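# Press the gauge pin on the magnet-marked post

## Task

Find the one post of the checking fixture that has a yellow magnet on it. Press that post's gauge pin fully in and keep it there for one second; afterwards the spring is allowed to push it back out. The other three gauge pins must not be pressed, and the magnet must not be moved.

## Robot and tools

Robot: two UR20-type arms, left_arm and right_arm, each carrying a Robotiq 2F-85 two-finger gripper and a wrist camera (cam_left_wrist and cam_right_wrist, each 896x504). The scene frame has its origin at table height, midway between the nominal bases, with +z up and +x reaching out over the table; left_arm is on the +y side. Image left and right do not match the arm names. Calibrated bases: left_arm at (+0.060, +0.928, 0) m and right_arm at (-0.064, -0.817, 0) m, both turned only slightly about z.

Frames: every hand position, orientation, velocity and target that a result reports is given in that arm's own base frame. Motion offsets are instead taken along the axes of the current Hand target. On the gripper, +z runs along the fingers and the fingers open and close along y, so a push straight down the finger direction is +dz. end_effector_position is the point between the pads when they are closed; closed fingertips reach about 19 mm beyond it. A block about 10 cm long sticks out toward gripper +x.

Row layout (used by both tools): 18 numbers, each in [-1, 1]. The first 9 belong to left_arm: dx, dy, dz, rx, ry, rz, gripper position, force_limit, speed. The next 9 are the same for right_arm. Every row must have all 18 numbers, even when only one arm moves. The pose numbers are offsets, not poses. They count from the Hand target as it was when the action or move began, and 1.0 equals 0.6 m or 180 degrees, so 0.01 is 6 mm. rx, ry, rz together form a single rotation vector. All six pose numbers at 0 means returning to that arm's Hand target. Gripper position: +1 is fully open (85 mm), about -0.8 is pads touching, and -1 closes until something blocks the fingers. force_limit and speed are also in [-1, 1] and both start at +1. A 0 is an actual command, so to leave a gripper unchanged, send its last three gripper numbers again.

execute_actions(actions, cameras): actions is a list of actions. Each action is a table of up to 15 rows, one row per 1/30 s step, and the last row is held until the 15 steps are done. Every row in an action is offset from the pose at the start of that action, so sending the same offset again moves the arm further. An empty list just returns the current state.

move(target, speed, blend, stop_force, zero, blocking, cameras): runs a straight-line path to one 18-number row, or through a list of up to 15 rows, all offsets from the same starting Hand targets. speed is in m/s, from 0.002 to 0.5 (default 0.25). blend is a corner radius in m. stop_force is in N, from 6 to 120, and ends an arm's path when its wrist sensor feels that much push against the direction of travel. zero (default true) re-zeroes the sensor before the move. blocking=false cannot be combined with stop_force. A move lasts at most 10 s. The result ends with a 'move:' line such as done, off_target, moving, held or fault, plus any limits that acted (paced = the pose was clipped, held = a check withheld steps). Neither done nor off_target tells you whether something was touched.

wait(seconds 0-10) keeps both arms on their last commands. stop brakes a running move. zoom_image(camera, region [x0,y0,x1,y1], at most 504x504 px) gives a closer view of the latest image. zero_wrist_force(arm) sets the wrist sensor's current reading as zero. read_manual returns licence texts only. finished_scene(scene) ends the scene for good.

Results: each arm's joint positions and torques, end_effector_position (m), quaternion, velocities (or 'within noise'), Hand target (the last commanded pose after clipping, which is what the next offsets count from), Tool commands, gripper object_status (0 moving, 1 blocked while opening, 2 blocked while closing, 3 reached the target or pads met) and position_measured in counts (3 open, 230 pads together). Wrist force and torque are in gripper axes, with an extra line for the peak since the last reading. A press against a surface shows as force pushing back into the arm.

Control limits: on each step the commanded pose is clipped to within 150 mm and 16 degrees of the measured pose, and motion lags commands by about 0.2 s. The gripper can stop short of its target; a later command, even all zeros, asks for it again, and if it still falls short you send the remaining distance as an offset.

Suggested approach: use the cameras to locate the post with the yellow magnet. Bring one gripper above its pin, fingers closed and pointing at the pin, staying clear of the magnet and the other pins. Press slowly along the pin axis, using a small stop_force or small steps, until the pin bottoms out. Hold about 1 s (wait), then back off without stop_force.

Avoid: pressing hard or going far past a firm contact, since the arms are stiff and this can cause a fault. Contact torque at a joint limit (wrist joints 98.4 N m), or about 150 N of outside force, stops the arm for 10 s. Also avoid bumping the other pins or the magnet, hitting anything fast, arm-to-arm contact (which can fail the scene), passing close to an arm's own base, dropping anything or knocking it off the table, and holding a stretched or pushing pose for long (motor heat: MOTOR HOT at 70 °C, braking fault at 85 °C).

Each tool is called after "Emit:" in YAML: its name, and indented under it one key for each argument.

## Session

Emit:
execute_actions:
  actions: []

Scene clock: 0.00 s.
left_arm: end_effector_position=(+1.6020, +0.5513, +0.3701) position_measured=3 object_status=3 end_effector_quat_wxyz=(-0.049, +0.940, +0.190, +0.279) | right_arm: end_effector_position=(+0.4481, +0.4679, +0.3319) position_measured=3 object_status=3 end_effector_quat_wxyz=(-0.272, +0.502, +0.649, +0.503)
Joint positions: left_arm=[0.193 -0.686 0.985 -2.439 -1.472 -3.319] | right_arm=[4.007 -1.969 -2.772 1.193 2.076 2.519]
Joint velocities: within noise
Joint torques (N m): no reading
Motor temperatures (°C): left_arm=[24 35 26 39 34 34] | right_arm=[28 36 36 37 34 38]
Wrist force (N): no reading
Wrist torque (N m): no reading
Wrist force, peak (N): no reading
Hand target: left_arm +1.6020, +0.5513, +0.3701; -0.049, +0.940, +0.190, +0.279 | right_arm +0.4481, +0.4679, +0.3319; -0.272, +0.502, +0.649, +0.503
Tool commands: left_gripper/position=+1.0 left_gripper/force_limit=+1.0 left_gripper/speed=+1.0 right_gripper/position=+1.0 right_gripper/force_limit=+1.0 right_gripper/speed=+1.0
camera_calibration:
cam_left_wrist: T_world_to_cam=[[0.280293, -0.958412, -0.0536799, 0.116052], [-0.933418, -0.259082, -0.248208, 1.75325], [0.223978, 0.119677, -0.967218, 0.0591769], [0, 0, 0, 1]] pos_world=[1.59073, 0.558378, 0.498636]
cam_right_wrist: T_world_to_cam=[[0.956599, -0.136766, 0.25732, -0.433429], [0.120666, -0.61786, -0.776974, 0.502416], [0.265252, 0.774302, -0.574541, -0.162497], [0, 0, 0, 1]] pos_world=[0.397096, 0.376966, 0.408533]

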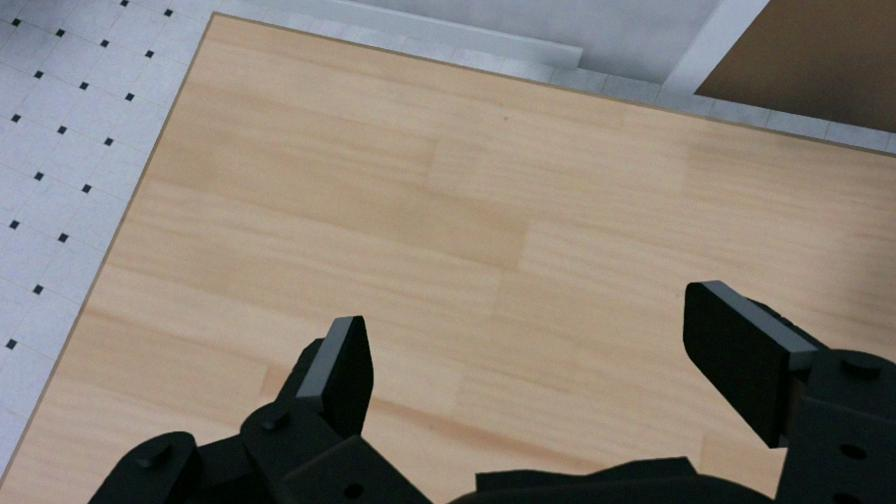

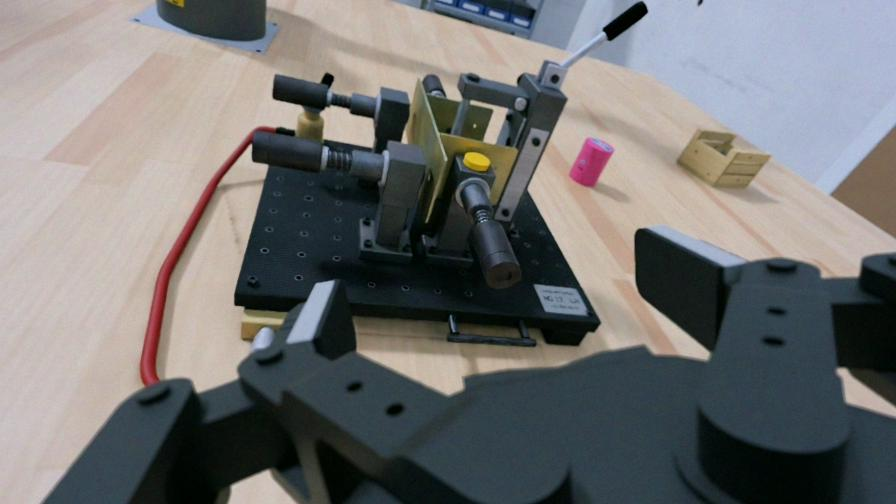

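Emit:
move:
  target: [0,0,0,0,0,0,1,1,1,-0.219,0.1,0.058,0.0271,0.121,0.122,-1,0,0]
  cameras: ["cam_right_wrist"]

Scene clock: 2.40 s.
left_arm: end_effector_position=(+1.6020, +0.5513, +0.3701) position_measured=3 object_status=3 end_effector_quat_wxyz=(-0.049, +0.940, +0.190, +0.279) | right_arm: end_effector_position=(+0.4988, +0.4577, +0.2823) position_measured=232 object_status=3 end_effector_quat_wxyz=(-0.380, +0.508, +0.587, +0.503)
Joint positions: left_arm=[0.193 -0.686 0.985 -2.439 -1.472 -3.319] | right_arm=[3.825 -2.23 -2.653 1.442 2.37 2.713]
Joint velocities: within noise
Joint torques (N m): left_arm=[4.48 -275.1 -106.94 -11.11 1.35 -0.21] | right_arm=[20.99 144.5 -23.46 1.52 -3.48 -6.99]
Motor temperatures (°C): left_arm=[24 35 26 39 34 34] | right_arm=[28 36 36 37 34 38]
Wrist force (N): left_arm=[0.0 0.1 -0.1] | right_arm=[-1.1 -0.2 -0.5]
Wrist torque (N m): left_arm=[0.01 -0.01 0.00] | right_arm=[-0.16 0.49 -0.23]
Wrist force, peak (N): left_arm=[0.4 -0.4 -0.3] | right_arm=[-13.8 6.6 0.8]
Hand target: left_arm +1.6020, +0.5513, +0.3701; -0.049, +0.940, +0.190, +0.279 | right_arm +0.4988, +0.4578, +0.2823; -0.380, +0.508, +0.587, +0.503 (not the last commanded pose)
Off the commanded pose: left_arm 0.000 m, 0 deg | right_arm 0.077 m, 17 deg.
move: held (right_arm; a check stopped the path); limits=held
pose unreachable (right arm): on one or more control steps of this call, first in action 0 (counted from 0), this arm could not follow its commanded pose, so it was not sent that pose on those steps. It may still have moved: this result reports where it is.
cause: moving toward the commanded pose would bring two parts of the arm too close to each other (its gripper and another part of the arm, with joints 4 (wrist 1) to 6 (wrist 3) between them).
camera_calibration:
cam_right_wrist: T_world_to_cam=[[0.990355, -0.125272, 0.0591905, -0.436675], [-0.0076103, -0.475748, -0.879549, 0.479378], [0.138342, 0.870615, -0.472113, -0.206247], [0, 0, 0, 1]] pos_world=[0.464644, 0.352922, 0.350111]
Images, in order (width x height): cam_right_wrist 896x504.

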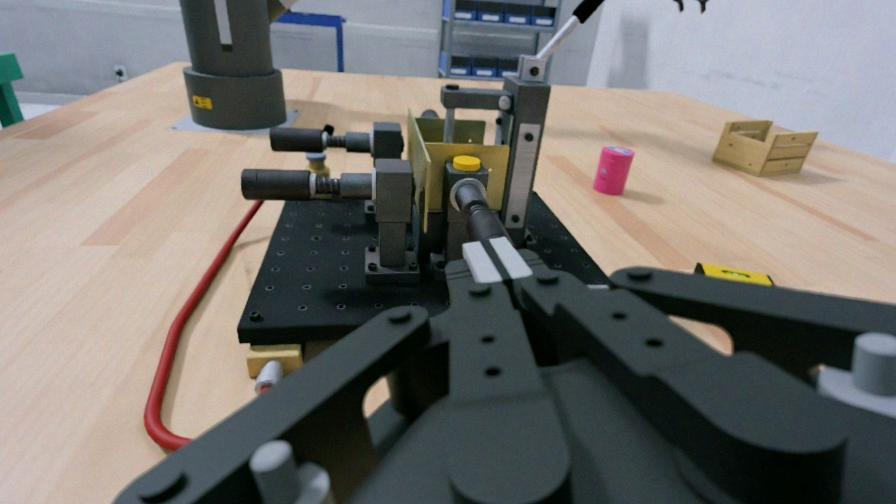

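Emit:
move:
  target: [0,0,0,0,0,0,1,1,1,-0.154,0.0515,0.226,0,0,0,-1,0,0]
  cameras: ["cam_right_wrist"]

Emit:
zoom_image:
  camera: "cam_right_wrist"
  region: [340, 60, 640, 300]

Scene clock: 4.50 s.
left_arm: end_effector_position=(+1.6020, +0.5513, +0.3701) position_measured=3 object_status=3 end_effector_quat_wxyz=(-0.049, +0.940, +0.190, +0.279) | right_arm: end_effector_position=(+0.5557, +0.5695, +0.1724) position_measured=232 object_status=3 end_effector_quat_wxyz=(-0.380, +0.508, +0.587, +0.503)
Joint positions: left_arm=[0.193 -0.686 0.985 -2.439 -1.472 -3.319] | right_arm=[3.916 -2.424 -2.485 1.493 2.283 2.749]
Joint velocities: within noise
Joint torques (N m): left_arm=[3.75 -277.47 -106.63 -11.8 1.81 0.58] | right_arm=[16.31 128.54 5.72 1.25 -3.31 5.04]
Motor temperatures (°C): left_arm=[24 35 26 39 34 34] | right_arm=[28 36 36 37 34 38]
Wrist force (N): left_arm=[0.0 0.0 0.1] | right_arm=[-0.5 -0.2 -0.2]
Wrist torque (N m): left_arm=[-0.01 -0.01 -0.01] | right_arm=[-0.14 0.35 -0.27]
Wrist force, peak (N): left_arm=[-0.3 -0.1 -0.3] | right_arm=[-2.5 -0.2 2.4]
Hand target: left_arm +1.6020, +0.5513, +0.3701; -0.049, +0.940, +0.190, +0.279 | right_arm +0.5558, +0.5697, +0.1723; -0.380, +0.508, +0.587, +0.503
Off the commanded pose: left_arm 0.000 m, 0 deg | right_arm 0.000 m, 0 deg.
move: done
camera_calibration:
cam_right_wrist: T_world_to_cam=[[0.990349, -0.125274, 0.0592935, -0.472593], [-0.00752904, -0.475804, -0.879519, 0.436348], [0.138393, 0.870584, -0.472155, -0.363334], [0, 0, 0, 1]] pos_world=[0.5216, 0.464725, 0.240248]
Images, in order (width x height): cam_right_wrist 896x504.

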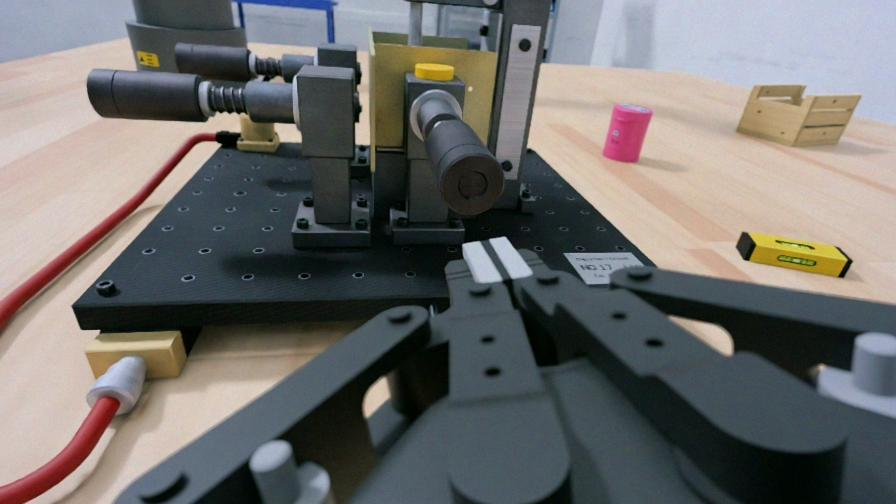

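Scaled by 1.680 from the camera's 896x504 image, which has a finer 1280x720 frame.

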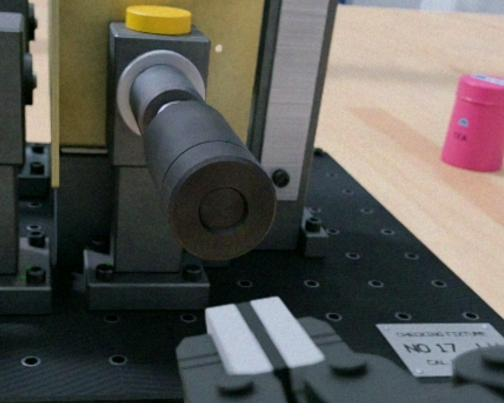

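Emit:
move:
  target: [0,0,0,0,0,0,1,1,1,0.115,-0.0775,-0.027,0,0,0,-1,0,0]
  cameras: ["cam_right_wrist"]

Emit:
zoom_image:
  camera: "cam_right_wrist"
  region: [390, 100, 690, 340]

Scene clock: 6.13 s.
left_arm: end_effector_position=(+1.6020, +0.5513, +0.3701) position_measured=3 object_status=3 end_effector_quat_wxyz=(-0.049, +0.940, +0.190, +0.279) | right_arm: end_effector_position=(+0.4959, +0.5697, +0.2321) position_measured=232 object_status=3 end_effector_quat_wxyz=(-0.380, +0.508, +0.587, +0.503)
Joint positions: left_arm=[0.193 -0.686 0.985 -2.439 -1.472 -3.319] | right_arm=[3.999 -2.329 -2.578 1.508 2.202 2.777]
Joint velocities: within noise
Joint torques (N m): left_arm=[4.89 -275.4 -110.83 -11.7 3.18 -0.36] | right_arm=[31.56 156.82 -24.81 9.51 -4.79 4.58]
Motor temperatures (°C): left_arm=[24 35 26 39 34 34] | right_arm=[28 36 36 37 34 38]
Wrist force (N): left_arm=[-0.1 0.0 0.0] | right_arm=[-1.3 -1.2 -0.8]
Wrist torque (N m): left_arm=[0.00 0.01 0.00] | right_arm=[-0.46 0.39 -0.23]
Wrist force, peak (N): left_arm=[0.5 -0.2 -0.2] | right_arm=[-3.2 0.9 0.1]
Hand target: left_arm +1.6020, +0.5513, +0.3701; -0.049, +0.940, +0.190, +0.279 | right_arm +0.4958, +0.5697, +0.2322; -0.380, +0.508, +0.587, +0.503
Off the commanded pose: left_arm 0.000 m, 0 deg | right_arm 0.000 m, 0 deg.
move: done
camera_calibration:
cam_right_wrist: T_world_to_cam=[[0.990352, -0.12525, 0.0592978, -0.416844], [-0.00750859, -0.475774, -0.879535, 0.488391], [0.138374, 0.870604, -0.472124, -0.326999], [0, 0, 0, 1]] pos_world=[0.461738, 0.464841, 0.299891]
Images, in order (width x height): cam_right_wrist 896x504.

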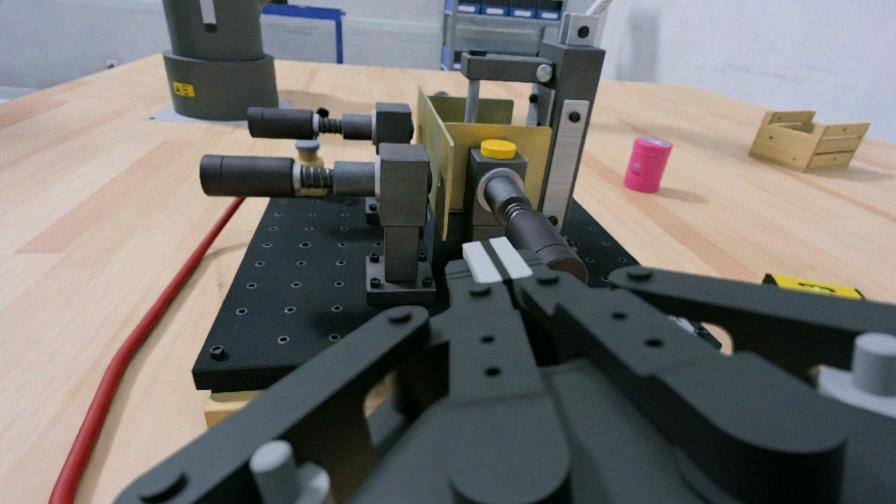

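Scaled by 1.680 from the camera's 896x504 image, which has a finer 1280x720 frame.

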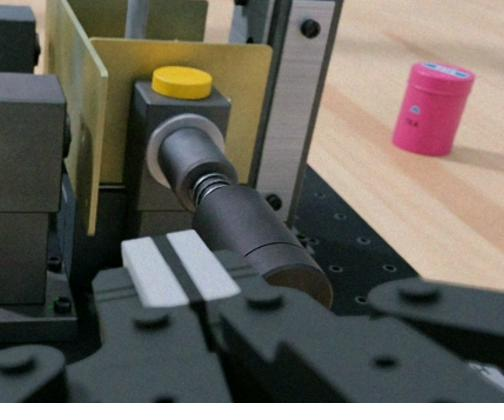

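Emit:
move:
  target: [0,0,0,0,0,0,1,1,1,-0.135,0.0913,0.117,0,0,0,-1,0,0]
  cameras: ["cam_right_wrist"]

Emit:
zoom_image:
  camera: "cam_right_wrist"
  region: [340, 60, 640, 300]

Scene clock: 7.90 s.
left_arm: end_effector_position=(+1.6020, +0.5513, +0.3701) position_measured=3 object_status=3 end_effector_quat_wxyz=(-0.049, +0.940, +0.190, +0.279) | right_arm: end_effector_position=(+0.5696, +0.6196, +0.1515) position_measured=232 object_status=3 end_effector_quat_wxyz=(-0.380, +0.508, +0.587, +0.503)
Joint positions: left_arm=[0.193 -0.686 0.985 -2.439 -1.472 -3.319] | right_arm=[3.96 -2.45 -2.426 1.469 2.24 2.764]
Joint velocities: within noise
Joint torques (N m): left_arm=[0.3 -281.26 -109.95 -11.09 3.04 1.46] | right_arm=[-17.36 136.78 7.79 0.94 5.97 -6.76]
Motor temperatures (°C): left_arm=[24 35 26 39 34 34] | right_arm=[28 36 36 37 34 38]
Wrist force (N): left_arm=[0.0 -0.2 -0.3] | right_arm=[-0.6 -1.0 -0.5]
Wrist torque (N m): left_arm=[-0.03 0.01 0.00] | right_arm=[-0.39 0.40 -0.21]
Wrist force, peak (N): left_arm=[0.1 0.5 -0.3] | right_arm=[0.7 -2.8 -2.8]
Hand target: left_arm +1.6020, +0.5513, +0.3701; -0.049, +0.940, +0.190, +0.279 | right_arm +0.5697, +0.6196, +0.1514; -0.380, +0.508, +0.587, +0.503
Off the commanded pose: left_arm 0.000 m, 0 deg | right_arm 0.000 m, 0 deg.
move: done
camera_calibration:
cam_right_wrist: T_world_to_cam=[[0.990351, -0.125271, 0.0592691, -0.478851], [-0.0075529, -0.475827, -0.879506, 0.441882], [0.138379, 0.870572, -0.472182, -0.418652], [0, 0, 0, 1]] pos_world=[0.5355, 0.51474, 0.219339]
Images, in order (width x height): cam_right_wrist 896x504.

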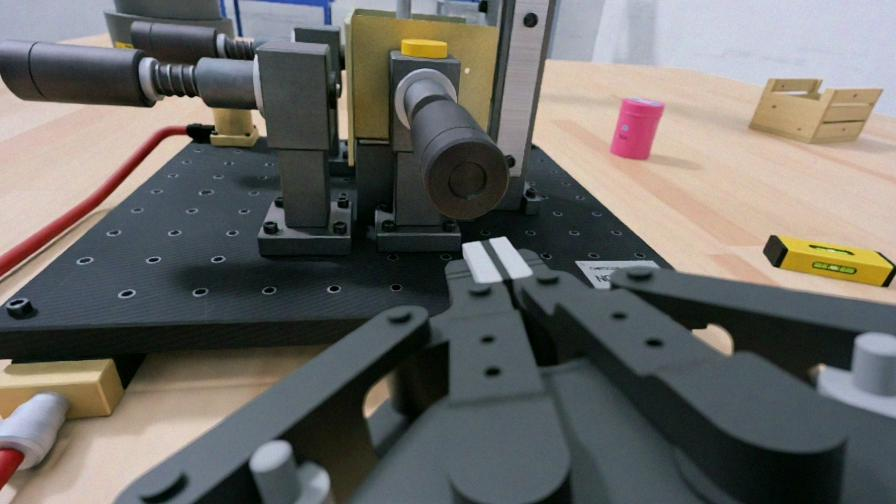

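Scaled by 1.680 from the camera's 896x504 image, which has a finer 1280x720 frame.

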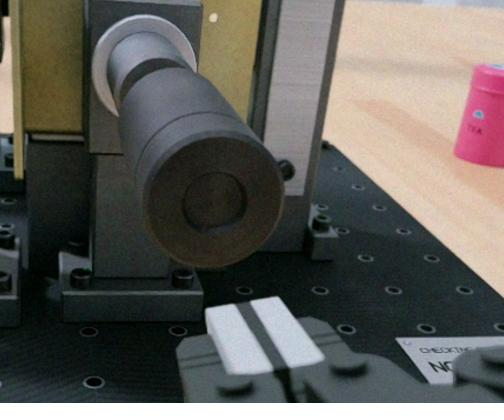

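Emit:
move:
  target: [0,0,0,0,0,0,1,1,1,0.039,-0.006,0.136,0,0,0,-1,0,0]
  speed: 0.03
  stop_force: 60
  cameras: ["cam_right_wrist"]

Emit:
zoom_image:
  camera: "cam_right_wrist"
  region: [340, 60, 640, 300]

Scene clock: 10.77 s.
left_arm: end_effector_position=(+1.6020, +0.5513, +0.3701) position_measured=3 object_status=3 end_effector_quat_wxyz=(-0.049, +0.940, +0.190, +0.279) | right_arm: end_effector_position=(+0.5667, +0.6790, +0.1552) position_measured=232 object_status=3 end_effector_quat_wxyz=(-0.380, +0.507, +0.588, +0.503)
Joint positions: left_arm=[0.193 -0.686 0.985 -2.439 -1.472 -3.319] | right_arm=[4.028 -2.438 -2.386 1.43 2.176 2.785]
Joint velocities: within noise
Joint torques (N m): left_arm=[1.37 -282.89 -112.54 -11.47 4.1 1.72] | right_arm=[10.3 164.43 6.49 6.54 0.13 -0.37]
Motor temperatures (°C): left_arm=[24 35 26 39 34 34] | right_arm=[28 36 36 37 34 38]
Wrist force (N): left_arm=[0.0 0.2 -0.2] | right_arm=[-2.3 -1.2 -11.4]
Wrist torque (N m): left_arm=[0.03 0.00 -0.01] | right_arm=[-0.26 0.44 -0.15]
Wrist force, peak (N): left_arm=[0.5 -0.2 -0.3] | right_arm=[-37.4 -3.7 -143.5]
Hand target: left_arm +1.6020, +0.5513, +0.3701; -0.049, +0.940, +0.190, +0.279 | right_arm +0.5667, +0.6790, +0.1552; -0.380, +0.507, +0.588, +0.503 (not the last commanded pose)
Tool commands: left_gripper/position=+1.0 left_gripper/force_limit=+1.0 left_gripper/speed=+1.0 right_gripper/position=-1.0 right_gripper/force_limit=+0.003922 right_gripper/speed=+0.003922
Off the commanded pose: left_arm 0.000 m, 0 deg | right_arm 0.025 m, 0 deg.
FORCE FAULT: contact force on the right arm reached its limit, and that arm stopped. The contact can be on any part of that arm, not only on its tool. That arm's remaining commands of this call were not run. That arm is still stopped at the end of this call. That arm stays stopped for about 10 more seconds. Until then a move that you send moves the other arm only, and its call returns only when the move has ended. Once the stop has ended, the next robot result says so. If the stop ends while you think or write, that arm runs what you send next, counted from a new Hand target: where the arm stands when the stop ends. While its stop runs, that arm takes no new command, but its gripper still runs the gripper command that each later call begins with. Until it ends, the stop uses up actions while you think or wait. An arm that is not stopped still takes commands.
move: fault (right_arm)
camera_calibration:
cam_right_wrist: T_world_to_cam=[[0.990537, -0.123655, 0.0595463, -0.469941], [-0.0064447, -0.475297, -0.879802, 0.472455], [0.137094, 0.871093, -0.471596, -0.467989], [0, 0, 0, 1]] pos_world=[0.532697, 0.574108, 0.222949]
Images, in order (width x height): cam_right_wrist 896x504.

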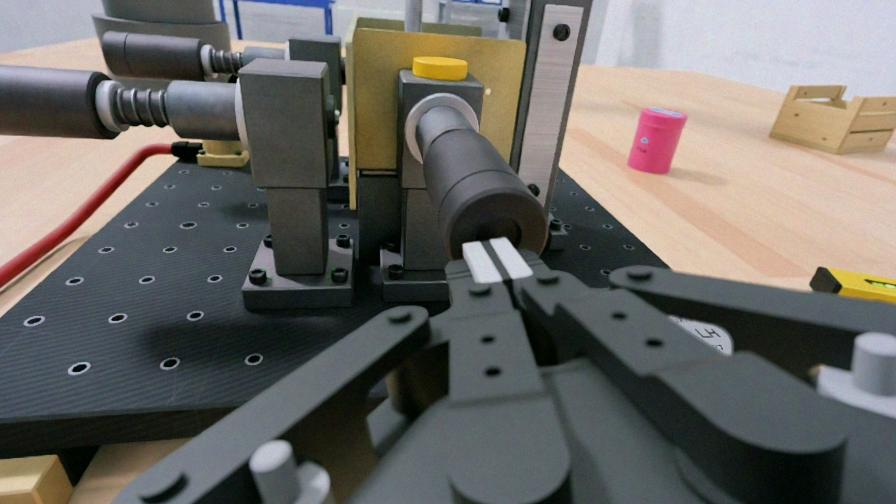

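Scaled by 1.680 from the camera's 896x504 image, which has a finer 1280x720 frame.

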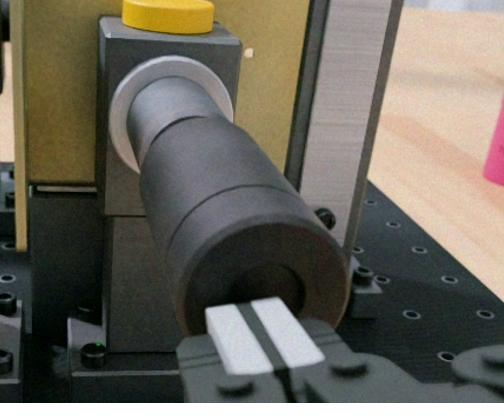

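Emit:
wait:
  seconds: 10
  cameras: ["cam_right_wrist"]

Emit:
zoom_image:
  camera: "cam_right_wrist"
  region: [340, 60, 640, 300]

Scene clock: 21.13 s.
left_arm: end_effector_position=(+1.6020, +0.5513, +0.3701) position_measured=3 object_status=3 end_effector_quat_wxyz=(-0.049, +0.940, +0.190, +0.279) | right_arm: end_effector_position=(+0.5667, +0.6790, +0.1552) position_measured=232 object_status=3 end_effector_quat_wxyz=(-0.380, +0.507, +0.588, +0.503)
Joint positions: left_arm=[0.193 -0.686 0.985 -2.439 -1.472 -3.319] | right_arm=[4.028 -2.438 -2.386 1.43 2.176 2.785]
Joint velocities: within noise
Joint torques (N m): left_arm=[7.27 -287.48 -118.36 -10.68 5.34 2.31] | right_arm=[4.3 163.06 6.67 6.25 -0.38 -0.29]
Motor temperatures (°C): left_arm=[24 35 26 38 34 34] | right_arm=[28 35 36 37 34 38]
Wrist force (N): left_arm=[0.1 -0.1 -0.3] | right_arm=[-1.6 -1.1 -10.3]
Wrist torque (N m): left_arm=[-0.01 -0.03 0.00] | right_arm=[-0.25 0.31 -0.15]
Wrist force, peak (N): left_arm=[-0.1 -0.6 0.1] | right_arm=[-1.3 -1.6 -10.7]
Hand target: left_arm +1.6020, +0.5513, +0.3701; -0.049, +0.940, +0.190, +0.279 | right_arm +0.5667, +0.6790, +0.1552; -0.380, +0.507, +0.588, +0.503 (not the last commanded pose)
Tool commands: left_gripper/position=+1.0 left_gripper/force_limit=+1.0 left_gripper/speed=+1.0 right_gripper/position=-1.0 right_gripper/force_limit=+0.003922 right_gripper/speed=+0.003922
Off the commanded pose: left_arm 0.000 m, 0 deg | right_arm 0.025 m, 0 deg.
FORCE FAULT, CONTINUED: the right arm's stop, for the force fault that an earlier result reported, is over. The rest of the stop counts as 19 of the actions that you can send in this scene. During its stop the right arm's controller moved it back a little. That arm's target is now where it stood when the stop ended, not its last command. That arm accepts commands again.
wait: 10.00 s; at rest from the start
camera_calibration:
cam_right_wrist: T_world_to_cam=[[0.990537, -0.123655, 0.059546, -0.469941], [-0.00644498, -0.475297, -0.879802, 0.472455], [0.137094, 0.871093, -0.471596, -0.467989], [0, 0, 0, 1]] pos_world=[0.532697, 0.574108, 0.222949]
Images, in order (width x height): cam_right_wrist 896x504.

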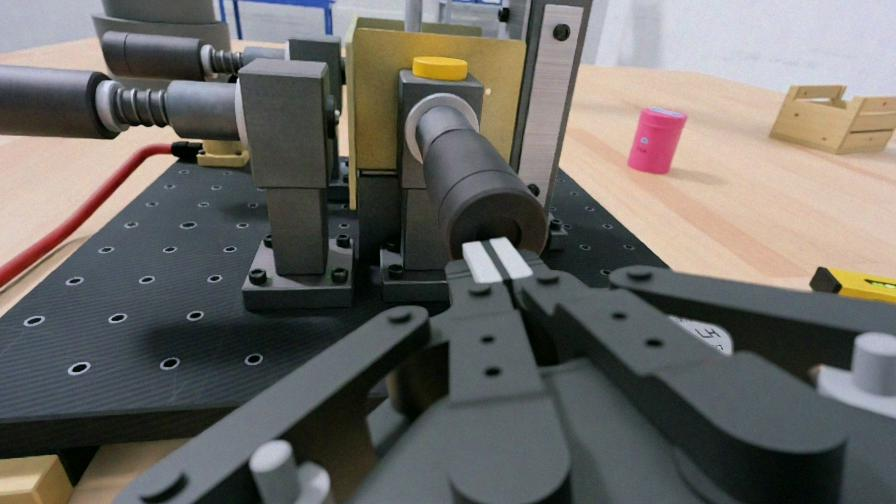

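Scaled by 1.680 from the camera's 896x504 image, which has a finer 1280x720 frame.

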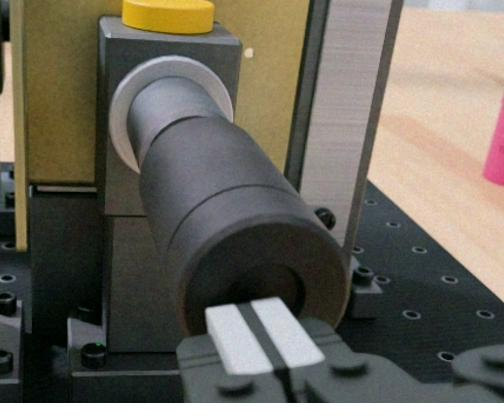

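Emit:
move:
  target: [0,0,0,0,0,0,1,1,1,0.009,-0.0014,0.032,0,0,0,-1,0,0]
  speed: 0.004
  stop_force: 30
  cameras: ["cam_right_wrist"]

Emit:
wait:
  seconds: 1.2
  cameras: ["cam_right_wrist"]

Emit:
zoom_image:
  camera: "cam_right_wrist"
  region: [340, 60, 640, 300]

Scene clock: 22.43 s.
left_arm: end_effector_position=(+1.6020, +0.5513, +0.3701) position_measured=3 object_status=3 end_effector_quat_wxyz=(-0.049, +0.940, +0.190, +0.279) | right_arm: end_effector_position=(+0.5666, +0.6810, +0.1553) position_measured=232 object_status=3 end_effector_quat_wxyz=(-0.380, +0.507, +0.588, +0.503)
Joint positions: left_arm=[0.193 -0.686 0.985 -2.439 -1.472 -3.319] | right_arm=[4.03 -2.437 -2.384 1.428 2.174 2.786]
Joint velocities: within noise
Joint torques (N m): left_arm=[11.57 -287.56 -119.34 -10.31 5.13 2.17] | right_arm=[10.84 177.46 15.93 6.43 6.94 1.63]
Motor temperatures (°C): left_arm=[24 35 26 38 34 34] | right_arm=[28 35 36 37 34 38]
Wrist force (N): left_arm=[0.2 0.1 0.0] | right_arm=[-14.2 -3.0 -52.1]
Wrist torque (N m): left_arm=[0.02 -0.03 -0.01] | right_arm=[-0.11 0.34 -0.20]
Wrist force, peak (N): left_arm=[0.1 -0.3 -0.4] | right_arm=[-15.6 -1.4 -55.1]
Hand target: left_arm +1.6020, +0.5513, +0.3701; -0.049, +0.940, +0.190, +0.279 | right_arm +0.5666, +0.6810, +0.1553; -0.380, +0.507, +0.588, +0.503 (not the last commanded pose)
Off the commanded pose: left_arm 0.000 m, 0 deg | right_arm 0.018 m, 0 deg.
move: contact (right_arm)
camera_calibration:
cam_right_wrist: T_world_to_cam=[[0.99053, -0.123743, 0.0594797, -0.469578], [-0.0065576, -0.475368, -0.879763, 0.473575], [0.137139, 0.871041, -0.471678, -0.469672], [0, 0, 0, 1]] pos_world=[0.532647, 0.576119, 0.22303]
Images, in order (width x height): cam_right_wrist 896x504.

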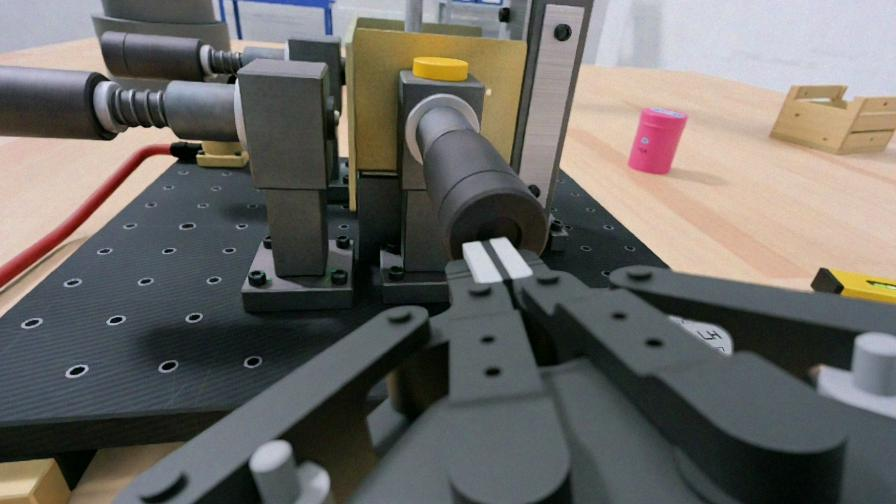

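Scene clock: 23.63 s.
left_arm: end_effector_position=(+1.6020, +0.5513, +0.3701) position_measured=3 object_status=3 end_effector_quat_wxyz=(-0.049, +0.940, +0.190, +0.279) | right_arm: end_effector_position=(+0.5666, +0.6810, +0.1553) position_measured=232 object_status=3 end_effector_quat_wxyz=(-0.380, +0.507, +0.588, +0.503)
Joint positions: left_arm=[0.193 -0.686 0.985 -2.439 -1.472 -3.319] | right_arm=[4.03 -2.437 -2.384 1.428 2.174 2.786]
Joint velocities: within noise
Joint torques (N m): left_arm=[10.86 -285.09 -116.88 -9.9 5.14 2.27] | right_arm=[3.74 161.12 8.56 8.08 7.83 -5.17]
Motor temperatures (°C): left_arm=[24 35 26 38 34 34] | right_arm=[28 35 36 37 34 38]
Wrist force (N): left_arm=[0.3 0.1 0.1] | right_arm=[-12.6 -1.6 -43.3]
Wrist torque (N m): left_arm=[0.02 -0.06 0.00] | right_arm=[-0.19 0.34 -0.18]
Wrist force, peak (N): left_arm=[0.1 -0.4 -0.1] | right_arm=[-14.3 -2.9 -51.4]
Hand target: left_arm +1.6020, +0.5513, +0.3701; -0.049, +0.940, +0.190, +0.279 | right_arm +0.5666, +0.6810, +0.1553; -0.380, +0.507, +0.588, +0.503 (not the last commanded pose)
Tool commands: left_gripper/position=+1.0 left_gripper/force_limit=+1.0 left_gripper/speed=+1.0 right_gripper/position=-1.0 right_gripper/force_limit=+0.0 right_gripper/speed=+0.0
Off the commanded pose: left_arm 0.000 m, 0 deg | right_arm 0.018 m, 0 deg.
wait: 1.20 s; at rest by 0.17 s
camera_calibration:
cam_right_wrist: T_world_to_cam=[[0.990533, -0.123712, 0.059498, -0.469594], [-0.0065243, -0.475355, -0.87977, 0.473523], [0.137121, 0.871053, -0.471662, -0.46962], [0, 0, 0, 1]] pos_world=[0.532633, 0.576061, 0.223029]
Images, in order (width x height): cam_right_wrist 896x504.

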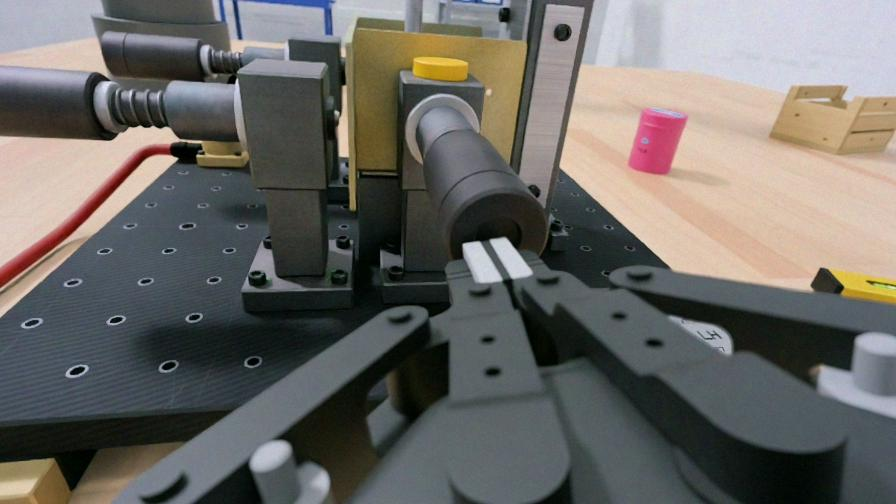

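Scaled by 1.680 from the camera's 896x504 image, which has a finer 1280x720 frame.

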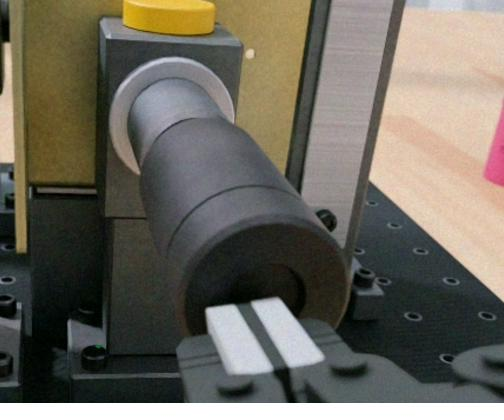

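Emit:
move:
  target: [0,0,0,0,0,0,1,1,1,-0.03,0.005,-0.11,0,0,0,-1,0,0]
  speed: 0.08
  cameras: ["cam_right_wrist"]

Scene clock: 25.23 s.
left_arm: end_effector_position=(+1.6020, +0.5513, +0.3701) position_measured=3 object_status=3 end_effector_quat_wxyz=(-0.049, +0.940, +0.190, +0.279) | right_arm: end_effector_position=(+0.5689, +0.6128, +0.1522) position_measured=232 object_status=3 end_effector_quat_wxyz=(-0.380, +0.507, +0.588, +0.503)
Joint positions: left_arm=[0.193 -0.686 0.985 -2.439 -1.472 -3.319] | right_arm=[3.952 -2.45 -2.432 1.473 2.249 2.761]
Joint velocities: within noise
Joint torques (N m): left_arm=[11.51 -289.32 -117.12 -11.14 5 2.44] | right_arm=[-27.43 139.85 -18.08 12.66 5.02 -6.65]
Motor temperatures (°C): left_arm=[24 35 26 38 34 34] | right_arm=[28 35 36 37 34 38]
Wrist force (N): left_arm=[0.1 0.2 0.1] | right_arm=[0.5 -1.2 0.3]
Wrist torque (N m): left_arm=[0.03 -0.03 -0.01] | right_arm=[-0.44 0.20 -0.21]
Wrist force, peak (N): left_arm=[0.3 0.0 -0.6] | right_arm=[-12.4 -1.8 -43.1]
Hand target: left_arm +1.6020, +0.5513, +0.3701; -0.049, +0.940, +0.190, +0.279 | right_arm +0.5689, +0.6126, +0.1522; -0.380, +0.507, +0.588, +0.503
Off the commanded pose: left_arm 0.000 m, 0 deg | right_arm 0.000 m, 0 deg.
move: done
camera_calibration:
cam_right_wrist: T_world_to_cam=[[0.990531, -0.123724, 0.0595089, -0.480109], [-0.00652146, -0.47536, -0.879767, 0.438426], [0.137137, 0.871048, -0.471666, -0.411985], [0, 0, 0, 1]] pos_world=[0.534921, 0.507868, 0.219964]
Images, in order (width x height): cam_right_wrist 896x504.

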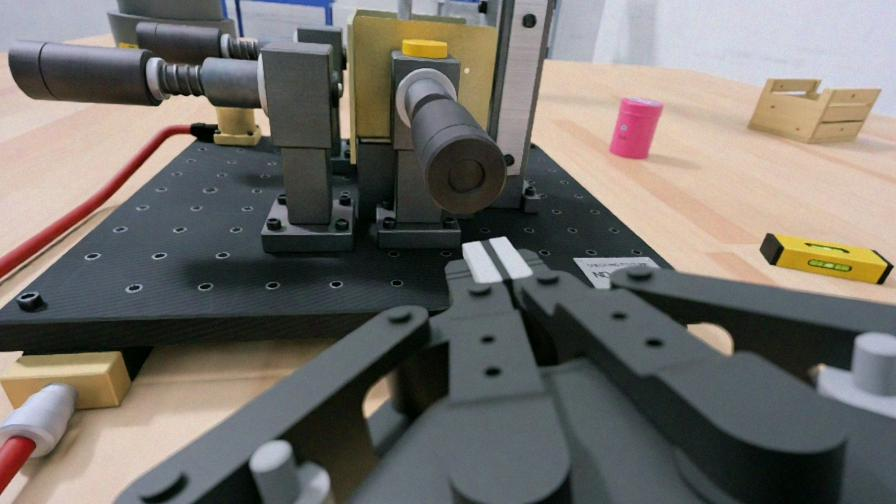

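Emit:
finished_scene:
  scene: 2

The scene is finished: the task was done.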